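# Press the gauge pin on the magnet-marked fixture post

## Task

Find the post of the checking fixture that has a yellow magnet on it, push that post's gauge pin fully in and keep it there for one second (it may spring back afterwards), without disturbing the other three pins or moving the magnet.

## Robot and tools

Robot: two UR20-style arms, left_arm and right_arm, each ending in a Robotiq 2F-85 two-finger gripper with a wrist camera. Cameras: cam_left_wrist and cam_right_wrist, each 896x504 pixels. The fixture has four posts, each with a spring-loaded gauge pin. Only the pin on the post bearing the yellow magnet should be pressed, fully home, for about one second. A fingertip or the closed pads usually serve as the pusher.

Frames. The scene frame has its origin at table height, midway between the nominal arm bases. +z points up, +x points out over the table, and left_arm sits on the +y side. Camera names do not match image sides. Calibrated bases: left_arm at (+0.060, +0.928, 0) m and right_arm at (-0.064, -0.817, 0) m, each turned only slightly about z. Every hand pose, velocity and Hand target in a result is given in that arm's own base frame. Motion offsets are measured along the current Hand target's own axes, not the base axes. On the gripper, the fingers point along +z and open and close along y. A camera block sticks out about 10 cm toward +x. end_effector_position is the point between the pads when they are closed. Closed fingertips reach about 19 mm past it.

Row layout, shared by execute_actions and move. One row holds 18 numbers, each in [-1, 1], covering both arms even if only one moves. The first nine are left_arm dx, dy, dz, rx, ry, rz, then left gripper position, force_limit, speed. The last nine are the same for the right arm. dx..rz are an offset, not a pose. It is counted from the arm's Hand target at the start of the action or move, along that target's axes. 1.0 equals 0.6 m of travel or 180 degrees. rx, ry, rz form a single rotation vector. Six zeros re-command the Hand target itself. Gripper position: +1 is fully open (85 mm), about -0.8 brings the pads together, and -1 closes until something blocks it. force_limit and speed also run from -1 to +1. Always resend each gripper's current numbers, because 0 is a real command.

execute_actions(actions, cameras): actions is a list of actions. Each action is a table of up to 15 rows, one row per 1/30 s control step. A short table keeps its last row until the 15 steps are used up, so one action lasts 0.5 s. Every row counts from the same start pose, and repeating an offset in a later action moves the arm further. An empty list only reports the robot state and images. cameras picks which images come back: null or ["all"] gives all, [] gives none.

move(target, speed, blend, stop_force, zero, blocking, cameras): target is one row or a list of up to 15 rows. All rows are offsets from the same starting Hand targets, not chained. The paths are straight lines and do not avoid obstacles. speed is given in m/s, from 0.002 to 4.2, default 0.25. blend is a corner radius in m for lists. stop_force is in N, from 6 to 120. It ends an arm's path once the push against its motion exceeds that value. Use it slowly when approaching the pin, but leave it out when backing off a contact. zero (default true) re-zeros before a guarded move. blocking=false returns early and cannot be combined with stop_force. The result adds a "move:" line with the ending (done, off_target, moving, held, fault) and any limits (paced, held).

wait(seconds 0 to 10) lets time pass with the last commands held. This is how to keep the pin pressed. stop brakes a running move. zoom_image(camera, region=[x0, y0, x1, y1]) enlarges part of a wrist camera's latest image, up to 504x504 pixels. zero_wrist_force(arm) tares that arm's force sensor. read_manual only returns licence text. finished_scene(scene) ends the scene and cannot be undone.

Reading results. end_effector_position is in metres, with quat_wxyz, in the base frame. Hand target is the commanded pose, and the gripper may rest a little short of it. Resending the missing distance closes that gap. The controller limits each commanded rotation to 32 degrees from the measured orientation. Motion lags commands by about 0.2 s. Wrist force and Wrist torque are in gripper axes, and a surface pushing back reads as force into the arm. A third line reports the peak since the last shown reading. object_status codes: 0 moving; 1 blocked while opening; 2 blocked while closing (a grip); 3 reached the requested position. position_measured is in counts: 3 is open, 230 is pads together. Joint torques include gravity. MOTOR HOT means a motor is heating up.

Avoid: a stalled arm keeps pressing until commanded back past its gripper. The arms are stiff, so a target only slightly past a firm contact can trigger a fault. Net force around 150 N, or a wrist joint torque near 98.4 N m, stops the arm for 10 s. Approach slowly with a small stop_force and press only as far as the pin travels. Do not strike the magnet or neighbouring pins. Keep the two arms apart, and avoid paths that pass near an arm's own base. Nothing may fall off the table. Long pushes toward unreachable poses overheat motors and cause a lengthy brake stop.

Each tool is called after "Emit:" in YAML: its name, and indented under it one key for each argument.

## Session

Emit:
execute_actions:
  actions: []

Scene clock: 0.00 s.
left_arm: end_effector_position=(+0.6452, +0.5338, +0.3687) position_measured=3 object_status=3 end_effector_quat_wxyz=(+0.054, +0.895, -0.431, +0.101) | right_arm: end_effector_position=(+1.0094, -0.4085, +0.1239) position_measured=3 object_status=3 end_effector_quat_wxyz=(+0.497, -0.362, -0.574, -0.541)
Joint positions: left_arm=[0.541 -1.507 2.094 -2.179 -1.799 -1.706] | right_arm=[2.693 -2.576 -1.22 -2.623 2.507 -0.374]
Joint velocities: within noise
Joint torques (N m): no reading
Motor temperatures (°C): left_arm=[24 36 26 39 35 34] | right_arm=[29 36 36 38 34 39]
Wrist force (N): no reading
Wrist torque (N m): no reading
Wrist force, peak (N): no reading
Hand target: left_arm +0.6452, +0.5338, +0.3687; +0.054, +0.895, -0.431, +0.101 | right_arm +1.0094, -0.4085, +0.1239; +0.497, -0.362, -0.574, -0.541
Tool commands: left_gripper/position=+1.0 left_gripper/force_limit=+1.0 left_gripper/speed=+1.0 right_gripper/position=+1.0 right_gripper/force_limit=+1.0 right_gripper/speed=+1.0

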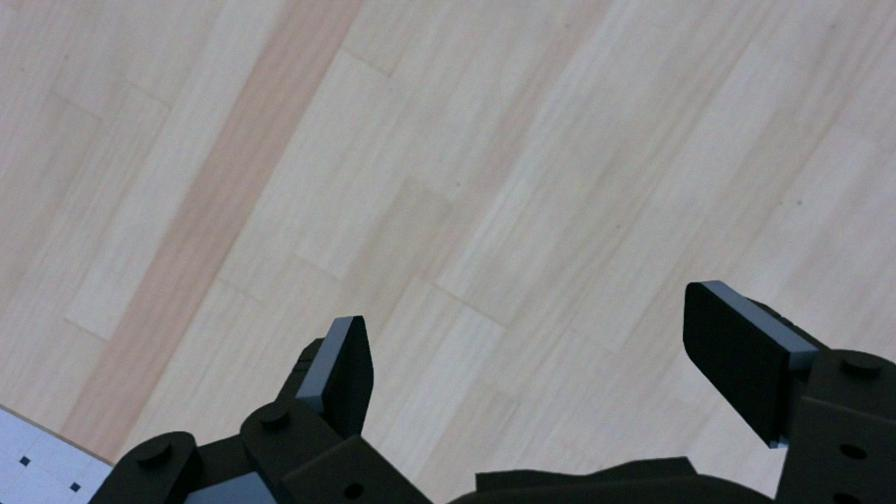

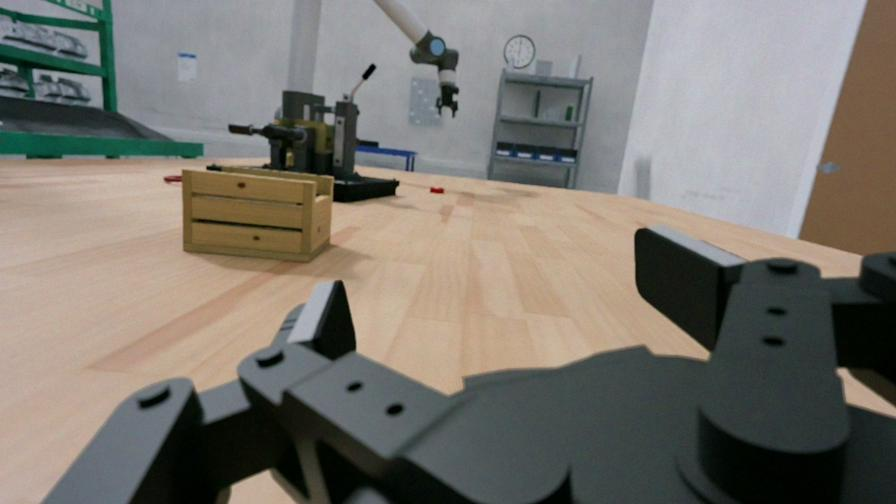

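Emit:
zoom_image:
  camera: "cam_right_wrist"
  region: [150, 50, 500, 270]

Emit:
zoom_image:
  camera: "cam_left_wrist"
  region: [0, 380, 200, 504]

Scaled by 1.440 from the camera's 896x504 image, which has a finer 1280x720 frame.

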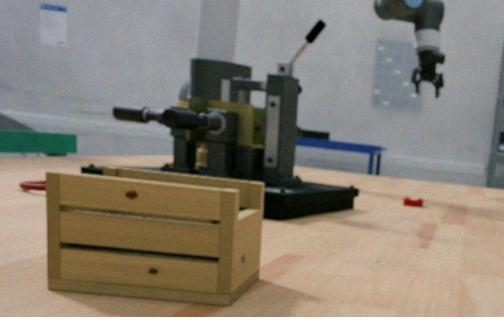

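Scaled by 2.520 from the camera's 896x504 image, which has a finer 1280x720 frame.

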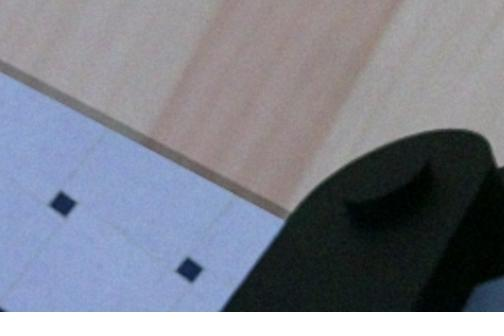

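Emit:
move:
  target: [0,0,0,0,0,0,1,1,1,0.70,-0.335,0.9,0,-0.22,0,1,1,1]
  cameras: ["cam_right_wrist"]

Scene clock: 4.97 s.
left_arm: end_effector_position=(+0.6452, +0.5338, +0.3687) position_measured=3 object_status=3 end_effector_quat_wxyz=(+0.054, +0.895, -0.431, +0.101) | right_arm: end_effector_position=(+0.6188, +0.0385, +0.5188) position_measured=3 object_status=3 end_effector_quat_wxyz=(-0.274, +0.524, +0.708, +0.386)
Joint positions: left_arm=[0.541 -1.507 2.094 -2.179 -1.799 -1.706] | right_arm=[3.075 -1.384 -2.287 -1.112 2.556 1.169]
Joint velocities: within noise
Joint torques (N m): left_arm=[3.18 -100.54 -97.68 -10.87 -0.61 1.14] | right_arm=[22.33 44.42 81.27 15.03 -0.47 5.55]
Motor temperatures (°C): left_arm=[24 36 26 39 35 34] | right_arm=[29 36 36 38 34 39]
Wrist force (N): left_arm=[-0.4 -0.1 -0.2] | right_arm=[-0.7 1.4 1.2]
Wrist torque (N m): left_arm=[-0.01 0.08 0.00] | right_arm=[0.70 0.47 -0.08]
Wrist force, peak (N): left_arm=[0.5 -0.6 0.0] | right_arm=[2.9 0.4 2.0]
Hand target: left_arm +0.6452, +0.5338, +0.3687; +0.054, +0.895, -0.431, +0.101 | right_arm +0.6188, +0.0385, +0.5189; -0.274, +0.524, +0.708, +0.386
Off the commanded pose: left_arm 0.000 m, 0 deg | right_arm 0.000 m, 0 deg.
move: done
camera_calibration:
cam_right_wrist: T_world_to_cam=[[0.986163, 0.00506681, 0.165703, -0.67973], [0.110829, -0.763491, -0.636237, 0.300396], [0.123289, 0.645798, -0.753488, 0.417823], [0, 0, 0, 1]] pos_world=[0.585518, -0.0370356, 0.618581]
Images, in order (width x height): cam_right_wrist 896x504.

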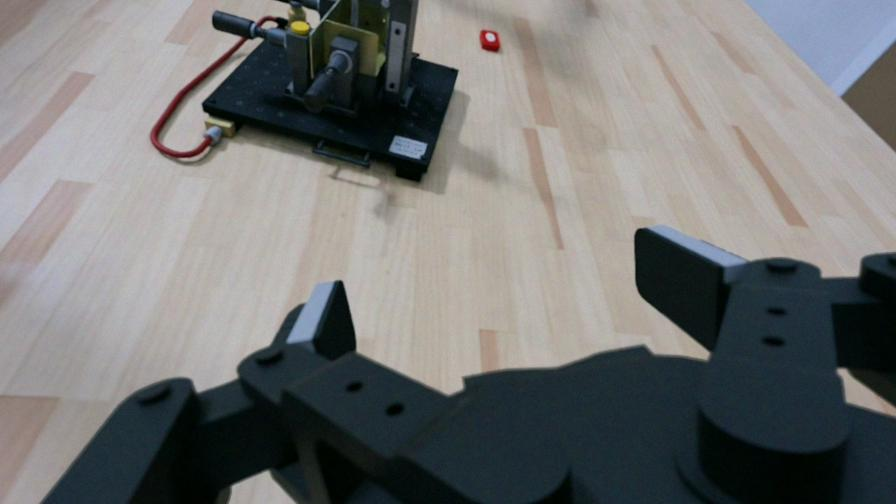

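Emit:
zoom_image:
  camera: "cam_right_wrist"
  region: [140, 0, 520, 200]

Scaled by 1.326 from the camera's 896x504 image, which has a finer 1280x720 frame.

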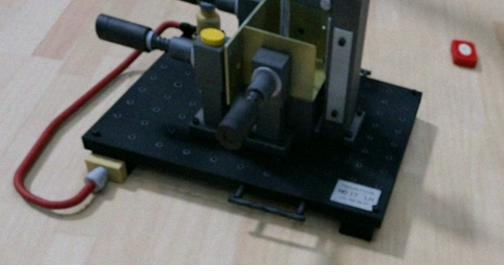

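Emit:
move:
  target: [0,0,0,0,0,0,1,1,1,0.318,-0.165,0.228,0,0.09,0,1,1,1]
  cameras: ["cam_right_wrist"]

Emit:
zoom_image:
  camera: "cam_right_wrist"
  region: [100, 0, 604, 300]

Scene clock: 7.67 s.
left_arm: end_effector_position=(+0.6452, +0.5338, +0.3687) position_measured=3 object_status=3 end_effector_quat_wxyz=(+0.054, +0.895, -0.431, +0.101) | right_arm: end_effector_position=(+0.4691, +0.2385, +0.5689) position_measured=3 object_status=3 end_effector_quat_wxyz=(-0.371, +0.464, +0.663, +0.456)
Joint positions: left_arm=[0.541 -1.507 2.094 -2.179 -1.799 -1.706] | right_arm=[3.394 -1.287 -2.552 -0.368 2.781 1.827]
Joint velocities: within noise
Joint torques (N m): left_arm=[-5.76 -106.24 -101.02 -11 -1.2 1.12] | right_arm=[23.48 -10.29 70.9 17.92 0.09 5.24]
Motor temperatures (°C): left_arm=[24 36 26 39 35 34] | right_arm=[29 36 36 38 34 39]
Wrist force (N): left_arm=[0.3 -0.3 -0.1] | right_arm=[-2.1 1.2 1.2]
Wrist torque (N m): left_arm=[-0.04 -0.04 0.00] | right_arm=[0.56 0.79 0.02]
Wrist force, peak (N): left_arm=[0.0 -0.5 -0.5] | right_arm=[-0.6 -0.1 3.8]
Hand target: left_arm +0.6452, +0.5338, +0.3687; +0.054, +0.895, -0.431, +0.101 | right_arm +0.4691, +0.2386, +0.5688; -0.371, +0.464, +0.663, +0.456
Off the commanded pose: left_arm 0.000 m, 0 deg | right_arm 0.000 m, 0 deg.
move: done
camera_calibration:
cam_right_wrist: T_world_to_cam=[[0.990942, 0.0387111, 0.128587, -0.530609], [0.12823, -0.55711, -0.820479, 0.548996], [0.0398753, 0.829536, -0.557028, 0.228312], [0, 0, 0, 1]] pos_world=[0.446301, 0.136999, 0.645845]
Images, in order (width x height): cam_right_wrist 896x504.

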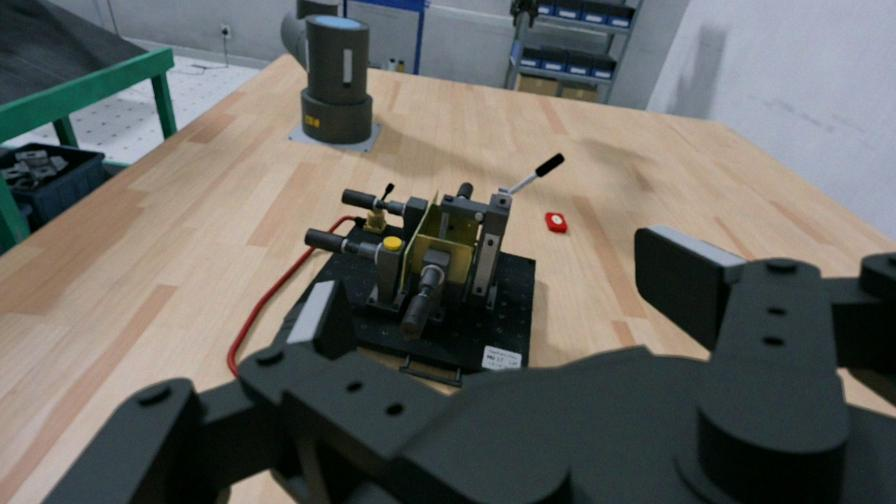

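Scaled by 1.000.

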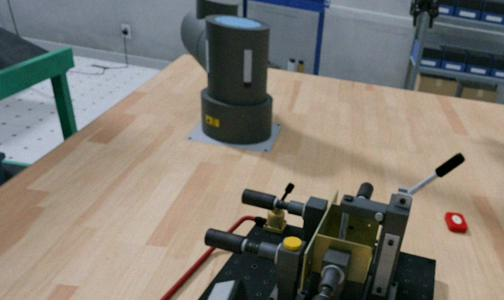

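Emit:
zoom_image:
  camera: "cam_right_wrist"
  region: [280, 150, 600, 390]

Scaled by 1.575 from the camera's 896x504 image, which has a finer 1280x720 frame.

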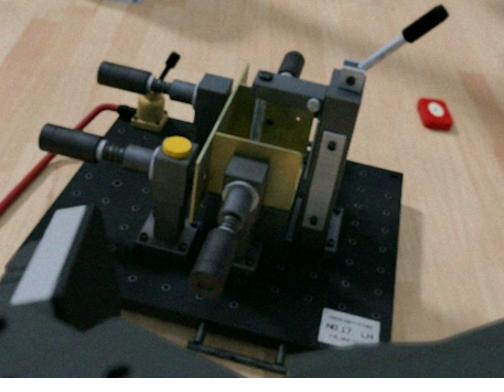

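Emit:
move:
  target: [0,0,0,0,0,0,1,1,1,0.2357,-0.4137,0.996,0.328,-0.267,-0.333,-1,1,1]
  cameras: ["cam_right_wrist"]
  speed: 0.4

Emit:
zoom_image:
  camera: "cam_right_wrist"
  region: [200, 100, 704, 504]

Scene clock: 14.20 s.
left_arm: end_effector_position=(+0.6452, +0.5338, +0.3687) position_measured=3 object_status=3 end_effector_quat_wxyz=(+0.054, +0.895, -0.431, +0.101) | right_arm: end_effector_position=(+0.1504, +0.8066, +0.4492) position_measured=234 object_status=3 end_effector_quat_wxyz=(+0.000, +0.001, +1.000, +0.000)
Joint positions: left_arm=[0.541 -1.507 2.094 -2.179 -1.799 -1.706] | right_arm=[4.775 -1.545 -2.039 -1.128 1.572 1.637]
Joint velocities: within noise
Joint torques (N m): left_arm=[6.24 -108.33 -106.5 -12.03 -0.1 2.04] | right_arm=[22.94 59.33 106.61 4.67 -3.88 -6.27]
Motor temperatures (°C): left_arm=[24 36 26 39 35 34] | right_arm=[29 36 36 37 34 39]
Wrist force (N): left_arm=[0.1 -0.4 -0.1] | right_arm=[-0.9 2.7 1.8]
Wrist torque (N m): left_arm=[-0.08 -0.02 0.00] | right_arm=[1.52 0.19 -0.47]
Wrist force, peak (N): left_arm=[-0.2 -0.7 0.0] | right_arm=[1.8 6.3 2.6]
Hand target: left_arm +0.6452, +0.5338, +0.3687; +0.054, +0.895, -0.431, +0.101 | right_arm +0.1503, +0.8067, +0.4492; +0.000, +0.001, +1.000, +0.000
Off the commanded pose: left_arm 0.000 m, 0 deg | right_arm 0.000 m, 0 deg.
move: done
camera_calibration:
cam_right_wrist: T_world_to_cam=[[0.166421, 0.983517, 0.0706954, -0.833471], [0.941999, -0.179767, 0.28341, -0.114407], [0.291447, 0.0194296, -0.95639, 0.498132], [0, 0, 0, 1]] pos_world=[0.101299, 0.789487, 0.567755]
Images, in order (width x height): cam_right_wrist 896x504.

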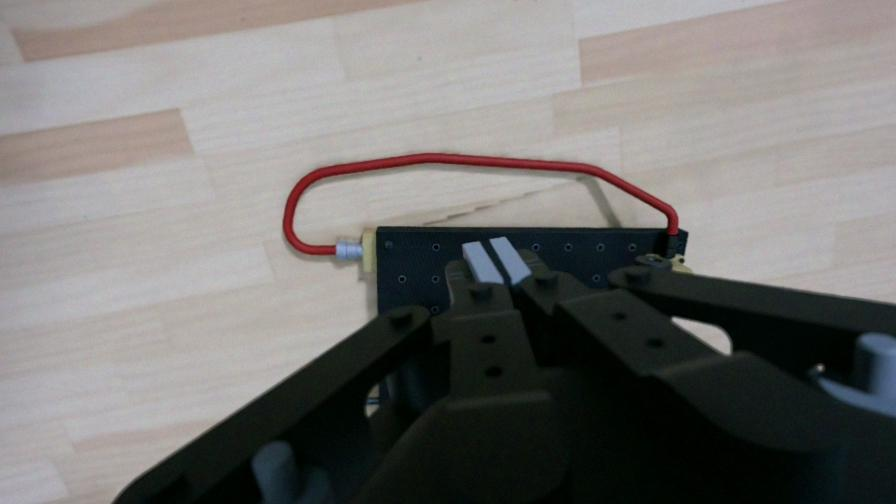

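Scaled by 1.000.

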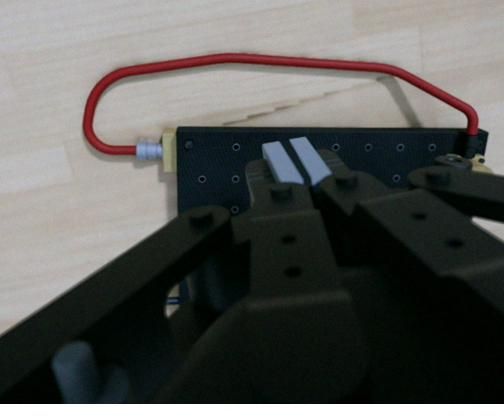

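Emit:
move:
  target: [0,0,0,0,0,0,1,1,1,-0.043,-0.503,0.103,-0.295,0.148,0.654,-1,1,1]
  cameras: ["cam_right_wrist"]
  speed: 0.4

Emit:
zoom_image:
  camera: "cam_right_wrist"
  region: [250, 0, 650, 260]

Scene clock: 19.20 s.
left_arm: end_effector_position=(+0.6452, +0.5338, +0.3687) position_measured=3 object_status=3 end_effector_quat_wxyz=(+0.054, +0.895, -0.431, +0.101) | right_arm: end_effector_position=(+0.1753, +0.5049, +0.3873) position_measured=234 object_status=3 end_effector_quat_wxyz=(-0.184, +0.816, +0.407, +0.368)
Joint positions: left_arm=[0.541 -1.507 2.094 -2.179 -1.799 -1.706] | right_arm=[5.356 -0.826 -2.752 -0.828 0.767 4.301]
Joint velocities: within noise
Joint torques (N m): left_arm=[-3.09 -112.79 -108.51 -12.44 -0.42 1.53] | right_arm=[24.37 -41.81 110.27 6.13 -8.93 6.18]
Motor temperatures (°C): left_arm=[24 36 26 39 35 34] | right_arm=[29 36 36 37 34 39]
Wrist force (N): left_arm=[0.0 -0.3 -0.2] | right_arm=[-0.4 1.9 0.9]
Wrist torque (N m): left_arm=[-0.05 0.00 0.00] | right_arm=[0.82 0.30 -0.24]
Wrist force, peak (N): left_arm=[-0.1 -0.7 -0.2] | right_arm=[-0.2 4.6 1.7]
Hand target: left_arm +0.6452, +0.5338, +0.3687; +0.054, +0.895, -0.431, +0.101 | right_arm +0.1753, +0.5049, +0.3873; -0.184, +0.816, +0.407, +0.368
Off the commanded pose: left_arm 0.000 m, 0 deg | right_arm 0.000 m, 0 deg.
move: done
camera_calibration:
cam_right_wrist: T_world_to_cam=[[0.689286, -0.72035, -0.0773332, 0.289477], [-0.645049, -0.561602, -0.518185, 0.60684], [0.329844, 0.407061, -0.851765, 0.194502], [0, 0, 0, 1]] pos_world=[0.127753, 0.470153, 0.502511]
Images, in order (width x height): cam_right_wrist 896x504.

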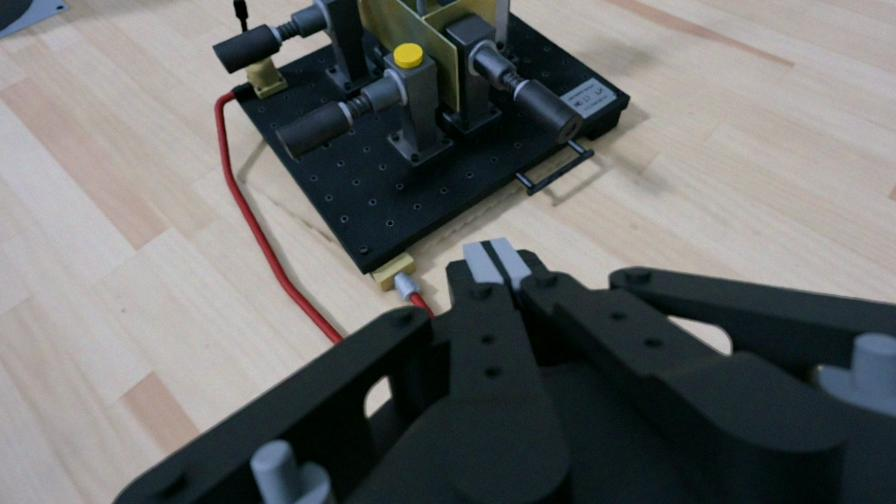

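Scaled by 1.260 from the camera's 896x504 image, which has a finer 1280x720 frame.

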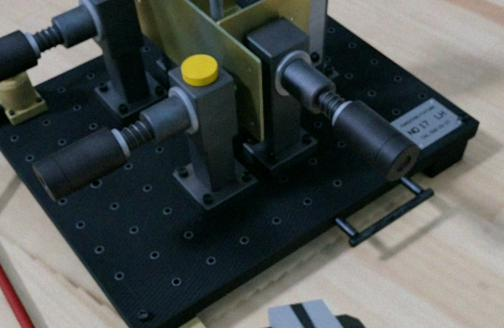

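Emit:
move:
  target:
    - [0,0,0,0,0,0,1,1,1,0.1995,-0.3737,0.3948,0.2718,-0.1686,-0.6014,-1,1,1]
    - [0,0,0,0,0,0,1,1,1,0.0367,-0.3162,0.576,0.2718,-0.1686,-0.6014,-1,1,1]
  cameras: ["cam_right_wrist"]
  speed: 0.4
  blend: 0.03

Emit:
zoom_image:
  camera: "cam_right_wrist"
  region: [300, 150, 700, 504]

Scene clock: 25.37 s.
left_arm: end_effector_position=(+0.6452, +0.5338, +0.3687) position_measured=3 object_status=3 end_effector_quat_wxyz=(+0.054, +0.895, -0.431, +0.101) | right_arm: end_effector_position=(+0.1881, +0.8378, +0.1755) position_measured=234 object_status=3 end_effector_quat_wxyz=(-0.001, +0.092, +0.996, +0.000)
Joint positions: left_arm=[0.541 -1.507 2.094 -2.179 -1.799 -1.706] | right_arm=[4.727 -1.817 -2.202 -0.694 1.573 1.77]
Joint velocities: within noise
Joint torques (N m): left_arm=[2.74 -112.31 -109.22 -11.98 -0.67 1.35] | right_arm=[-19.21 95.55 61.76 15.23 5.94 -6.65]
Motor temperatures (°C): left_arm=[24 36 26 39 35 34] | right_arm=[29 36 36 37 34 39]
Wrist force (N): left_arm=[0.0 -0.4 -0.2] | right_arm=[-1.5 3.7 1.3]
Wrist torque (N m): left_arm=[-0.06 0.00 0.00] | right_arm=[1.95 0.42 -0.39]
Wrist force, peak (N): left_arm=[-0.2 -0.6 0.0] | right_arm=[-2.8 3.2 5.3]
Hand target: left_arm +0.6452, +0.5338, +0.3687; +0.054, +0.895, -0.431, +0.101 | right_arm +0.1881, +0.8378, +0.1754; -0.001, +0.092, +0.996, +0.000
Off the commanded pose: left_arm 0.000 m, 0 deg | right_arm 0.000 m, 0 deg.
move: done
camera_calibration:
cam_right_wrist: T_world_to_cam=[[0.341498, 0.937308, 0.0695128, -0.845018], [0.894315, -0.346801, 0.282719, 0.0822499], [0.289102, -0.0343817, -0.956681, 0.270378], [0, 0, 0, 1]] pos_world=[0.136848, 0.829862, 0.294151]
Images, in order (width x height): cam_right_wrist 896x504.

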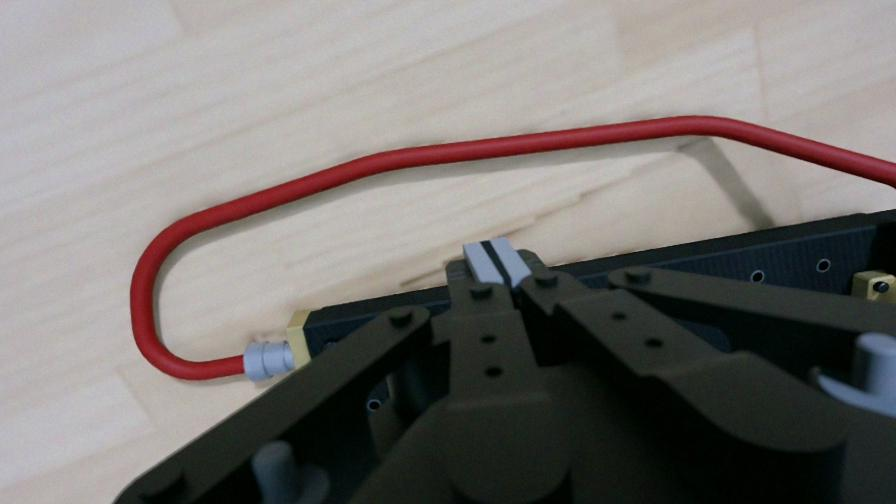

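Scaled by 1.260 from the camera's 896x504 image, which has a finer 1280x720 frame.

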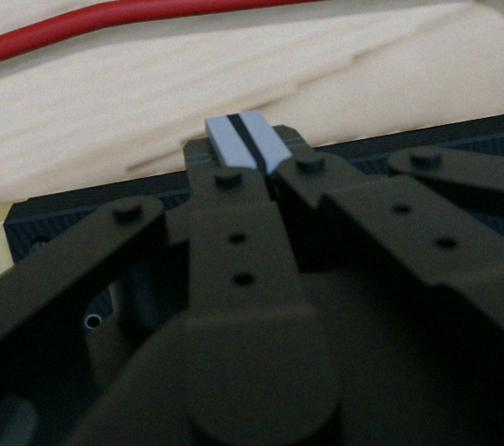

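Emit:
move:
  target: [0,0,0,0,0,0,1,1,1,-0.12,0,0,0,0,0,-1,1,1]
  cameras: []
  speed: 0.03
  stop_force: 8

Scene clock: 28.30 s.
left_arm: end_effector_position=(+0.6452, +0.5338, +0.3687) position_measured=3 object_status=3 end_effector_quat_wxyz=(+0.054, +0.895, -0.431, +0.101) | right_arm: end_effector_position=(+0.2314, +0.8297, +0.1753) position_measured=234 object_status=3 end_effector_quat_wxyz=(-0.001, +0.092, +0.996, +0.000)
Joint positions: left_arm=[0.541 -1.507 2.094 -2.179 -1.799 -1.706] | right_arm=[4.675 -1.819 -2.198 -0.695 1.573 1.718]
Joint velocities: within noise
Joint torques (N m): left_arm=[-0.56 -112.74 -107.03 -11.91 -0.87 0.3] | right_arm=[22.15 134.19 61.45 12.39 -1.56 5.04]
Motor temperatures (°C): left_arm=[24 36 26 39 35 34] | right_arm=[29 36 36 37 34 39]
Wrist force (N): left_arm=[0.3 -0.1 -0.1] | right_arm=[-1.2 4.2 1.6]
Wrist torque (N m): left_arm=[-0.02 -0.06 0.00] | right_arm=[2.06 0.39 -0.40]
Wrist force, peak (N): left_arm=[-0.4 -0.4 -0.4] | right_arm=[5.7 2.9 1.4]
Hand target: left_arm +0.6452, +0.5338, +0.3687; +0.054, +0.895, -0.431, +0.101 | right_arm +0.2314, +0.8297, +0.1753; -0.001, +0.092, +0.996, +0.000 (not the last commanded pose)
Off the commanded pose: left_arm 0.000 m, 0 deg | right_arm 0.028 m, 0 deg.
move: contact (right_arm)
No camera images: "cameras" was empty.

Emit:
move:
  target: [0,0,0,0,0,0,1,1,1,-0.1,0,0,0,0,0,-1,1,1]
  cameras: []
  speed: 0.03
  stop_force: 30

Emit:
wait:
  seconds: 0.3

Scene clock: 30.77 s.
left_arm: end_effector_position=(+0.6452, +0.5338, +0.3687) position_measured=3 object_status=3 end_effector_quat_wxyz=(+0.054, +0.895, -0.431, +0.101) | right_arm: end_effector_position=(+0.2512, +0.8260, +0.1753) position_measured=234 object_status=3 end_effector_quat_wxyz=(-0.001, +0.092, +0.996, +0.000)
Joint positions: left_arm=[0.541 -1.507 2.094 -2.179 -1.799 -1.706] | right_arm=[4.651 -1.821 -2.195 -0.696 1.573 1.694]
Joint velocities: within noise
Joint torques (N m): left_arm=[7 -114.9 -107.29 -11.09 0.43 2.09] | right_arm=[7.12 132.41 56.46 12.22 0.31 5.04]
Motor temperatures (°C): left_arm=[24 36 26 39 35 34] | right_arm=[28 36 36 37 34 39]
Wrist force (N): left_arm=[0.1 -0.4 -0.1] | right_arm=[14.4 7.9 1.1]
Wrist torque (N m): left_arm=[-0.07 -0.01 0.00] | right_arm=[2.11 0.33 -0.51]
Wrist force, peak (N): left_arm=[-0.2 -0.6 -0.2] | right_arm=[110.7 -6.0 -6.9]
Hand target: left_arm +0.6452, +0.5338, +0.3687; +0.054, +0.895, -0.431, +0.101 | right_arm +0.2512, +0.8260, +0.1753; -0.001, +0.092, +0.996, +0.000 (not the last commanded pose)
Off the commanded pose: left_arm 0.000 m, 0 deg | right_arm 0.040 m, 0 deg.
move: contact (right_arm)
No camera images: "cameras" was empty.

Scene clock: 31.07 s.
left_arm: end_effector_position=(+0.6452, +0.5338, +0.3687) position_measured=3 object_status=3 end_effector_quat_wxyz=(+0.054, +0.895, -0.431, +0.101) | right_arm: end_effector_position=(+0.2512, +0.8260, +0.1753) position_measured=234 object_status=3 end_effector_quat_wxyz=(-0.001, +0.092, +0.996, +0.000)
Joint positions: left_arm=[0.541 -1.507 2.094 -2.179 -1.799 -1.706] | right_arm=[4.651 -1.821 -2.195 -0.696 1.573 1.694]
Joint velocities: within noise
Joint torques (N m): left_arm=[4.56 -111 -107.56 -10.99 -0.39 1.57] | right_arm=[4.97 136.07 58.86 12.26 0.53 4.74]
Motor temperatures (°C): left_arm=[24 36 26 39 35 34] | right_arm=[28 36 36 37 34 39]
Wrist force (N): left_arm=[-0.2 -0.1 -0.2] | right_arm=[13.3 7.6 1.5]
Wrist torque (N m): left_arm=[-0.02 0.05 0.00] | right_arm=[2.07 0.35 -0.50]
Wrist force, peak (N): left_arm=[0.3 -0.8 0.0] | right_arm=[14.4 7.8 1.3]
Hand target: left_arm +0.6452, +0.5338, +0.3687; +0.054, +0.895, -0.431, +0.101 | right_arm +0.2512, +0.8260, +0.1753; -0.001, +0.092, +0.996, +0.000 (not the last commanded pose)
Tool commands: left_gripper/position=+1.0 left_gripper/force_limit=+1.0 left_gripper/speed=+1.0 right_gripper/position=-1.0 right_gripper/force_limit=+1.0 right_gripper/speed=+1.0
Off the commanded pose: left_arm 0.000 m, 0 deg | right_arm 0.040 m, 0 deg.
wait: 0.30 s; at rest by 0.17 s
camera_calibration:
cam_right_wrist: T_world_to_cam=[[0.341515, 0.937305, 0.069483, -0.855511], [0.894338, -0.346811, 0.282633, 0.0217507], [0.289011, -0.034382, -0.956708, 0.25144], [0, 0, 0, 1]] pos_world=[0.200048, 0.818062, 0.293851]

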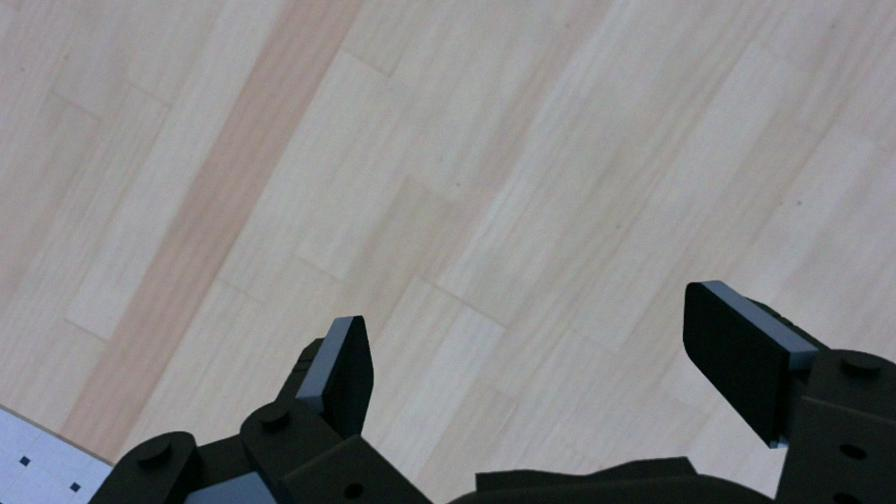

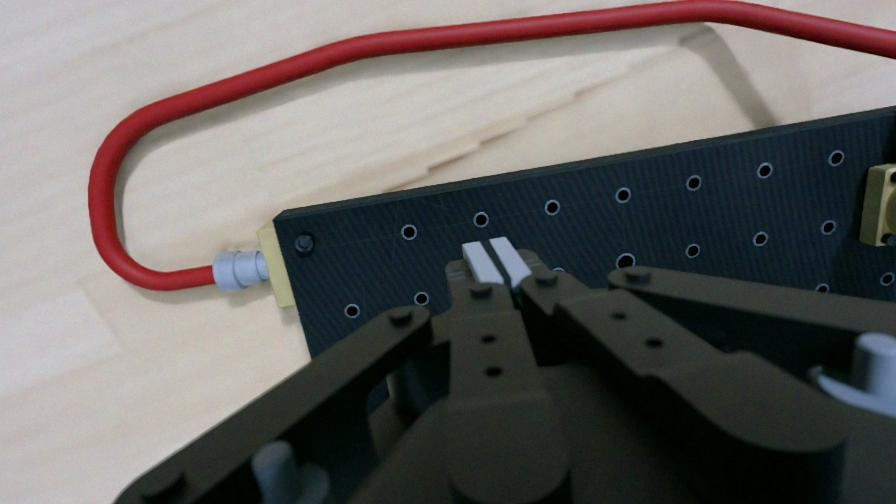

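Emit:
move:
  target: [0,0,0,0,0,0,1,1,1,-0.02,0,0,0,0,0,-1,1,1]
  cameras: []
  speed: 0.004
  stop_force: 20

Emit:
wait:
  seconds: 1.2
  cameras: ["cam_right_wrist"]

Scene clock: 32.20 s.
left_arm: end_effector_position=(+0.6452, +0.5338, +0.3687) position_measured=3 object_status=3 end_effector_quat_wxyz=(+0.054, +0.895, -0.431, +0.101) | right_arm: end_effector_position=(+0.2514, +0.8260, +0.1753) position_measured=234 object_status=3 end_effector_quat_wxyz=(-0.001, +0.092, +0.996, +0.000)
Joint positions: left_arm=[0.541 -1.507 2.094 -2.179 -1.799 -1.706] | right_arm=[4.651 -1.821 -2.195 -0.696 1.573 1.694]
Joint velocities: within noise
Joint torques (N m): left_arm=[1.91 -111.03 -105.18 -11.61 -0.66 2.32] | right_arm=[-14.78 124.35 66.47 10.39 -16.14 4.8]
Motor temperatures (°C): left_arm=[24 36 26 39 35 34] | right_arm=[28 36 36 37 34 39]
Wrist force (N): left_arm=[-0.1 -0.4 -0.2] | right_arm=[34.1 9.3 6.5]
Wrist torque (N m): left_arm=[-0.07 0.02 0.00] | right_arm=[2.10 0.39 -0.57]
Wrist force, peak (N): left_arm=[0.3 -0.5 -0.2] | right_arm=[40.3 11.4 4.8]
Hand target: left_arm +0.6452, +0.5338, +0.3687; +0.054, +0.895, -0.431, +0.101 | right_arm +0.2514, +0.8259, +0.1753; -0.001, +0.092, +0.996, +0.000 (not the last commanded pose)
Off the commanded pose: left_arm 0.000 m, 0 deg | right_arm 0.012 m, 0 deg.
move: contact (right_arm)
No camera images: "cameras" was empty.

Scene clock: 33.40 s.
left_arm: end_effector_position=(+0.6452, +0.5338, +0.3687) position_measured=3 object_status=3 end_effector_quat_wxyz=(+0.054, +0.895, -0.431, +0.101) | right_arm: end_effector_position=(+0.2514, +0.8260, +0.1753) position_measured=234 object_status=3 end_effector_quat_wxyz=(-0.001, +0.092, +0.996, +0.000)
Joint positions: left_arm=[0.541 -1.507 2.094 -2.179 -1.799 -1.706] | right_arm=[4.651 -1.821 -2.195 -0.696 1.573 1.694]
Joint velocities: within noise
Joint torques (N m): left_arm=[7.05 -114.15 -110.6 -11.62 -0.16 1.78] | right_arm=[-9.14 124.32 57.23 9.95 -15.74 5.22]
Motor temperatures (°C): left_arm=[24 36 26 39 35 34] | right_arm=[28 36 36 37 34 39]
Wrist force (N): left_arm=[-0.2 -0.1 -0.3] | right_arm=[33.0 9.2 5.6]
Wrist torque (N m): left_arm=[-0.01 0.03 0.00] | right_arm=[2.12 0.39 -0.57]
Wrist force, peak (N): left_arm=[-0.2 -0.5 -0.1] | right_arm=[34.1 9.1 6.3]
Hand target: left_arm +0.6452, +0.5338, +0.3687; +0.054, +0.895, -0.431, +0.101 | right_arm +0.2514, +0.8259, +0.1753; -0.001, +0.092, +0.996, +0.000 (not the last commanded pose)
Tool commands: left_gripper/position=+1.0 left_gripper/force_limit=+1.0 left_gripper/speed=+1.0 right_gripper/position=-1.0 right_gripper/force_limit=+1.0 right_gripper/speed=+1.0
Off the commanded pose: left_arm 0.000 m, 0 deg | right_arm 0.012 m, 0 deg.
wait: 1.20 s; at rest by 0.17 s
camera_calibration:
cam_right_wrist: T_world_to_cam=[[0.341617, 0.937268, 0.0694721, -0.855573], [0.894339, -0.34691, 0.28251, 0.0216605], [0.288888, -0.0343786, -0.956745, 0.25151], [0, 0, 0, 1]] pos_world=[0.200248, 0.818062, 0.29395]
Images, in order (width x height): cam_right_wrist 896x504.

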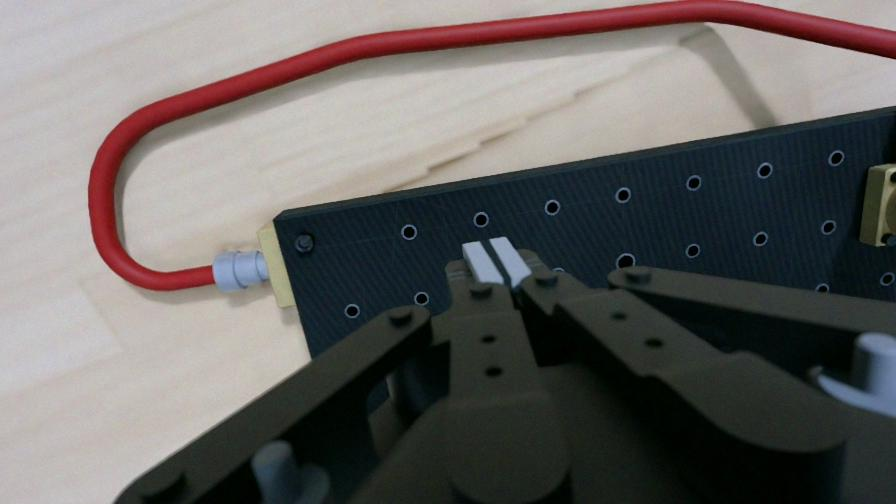

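Emit:
move:
  target: [0,0,0,0,0,0,1,1,1,0.12,0,0,0,0,0,-1,1,1]
  cameras: []
  speed: 0.3

Emit:
finished_scene:
  scene: 1

Scene clock: 34.57 s.
left_arm: end_effector_position=(+0.6452, +0.5338, +0.3687) position_measured=3 object_status=3 end_effector_quat_wxyz=(+0.054, +0.895, -0.431, +0.101) | right_arm: end_effector_position=(+0.1808, +0.8391, +0.1754) position_measured=234 object_status=3 end_effector_quat_wxyz=(-0.001, +0.092, +0.996, +0.000)
Joint positions: left_arm=[0.541 -1.507 2.094 -2.179 -1.799 -1.706] | right_arm=[4.736 -1.816 -2.202 -0.694 1.573 1.779]
Joint velocities: within noise
Joint torques (N m): left_arm=[4.48 -111.38 -107.36 -11.38 -0.42 0.87] | right_arm=[17.98 136.57 60.64 14.15 -4.29 5.45]
Motor temperatures (°C): left_arm=[24 36 26 39 35 34] | right_arm=[28 36 36 37 34 39]
Wrist force (N): left_arm=[0.0 -0.1 -0.3] | right_arm=[-0.2 4.0 7.4]
Wrist torque (N m): left_arm=[-0.02 0.00 0.00] | right_arm=[2.02 0.17 -0.39]
Wrist force, peak (N): left_arm=[0.1 -0.6 -0.2] | right_arm=[33.0 9.4 4.7]
Hand target: left_arm +0.6452, +0.5338, +0.3687; +0.054, +0.895, -0.431, +0.101 | right_arm +0.1806, +0.8392, +0.1754; -0.001, +0.092, +0.996, +0.000
Off the commanded pose: left_arm 0.000 m, 0 deg | right_arm 0.000 m, 0 deg.
move: done
No camera images: "cameras" was empty.

The scene is finished: the task was done.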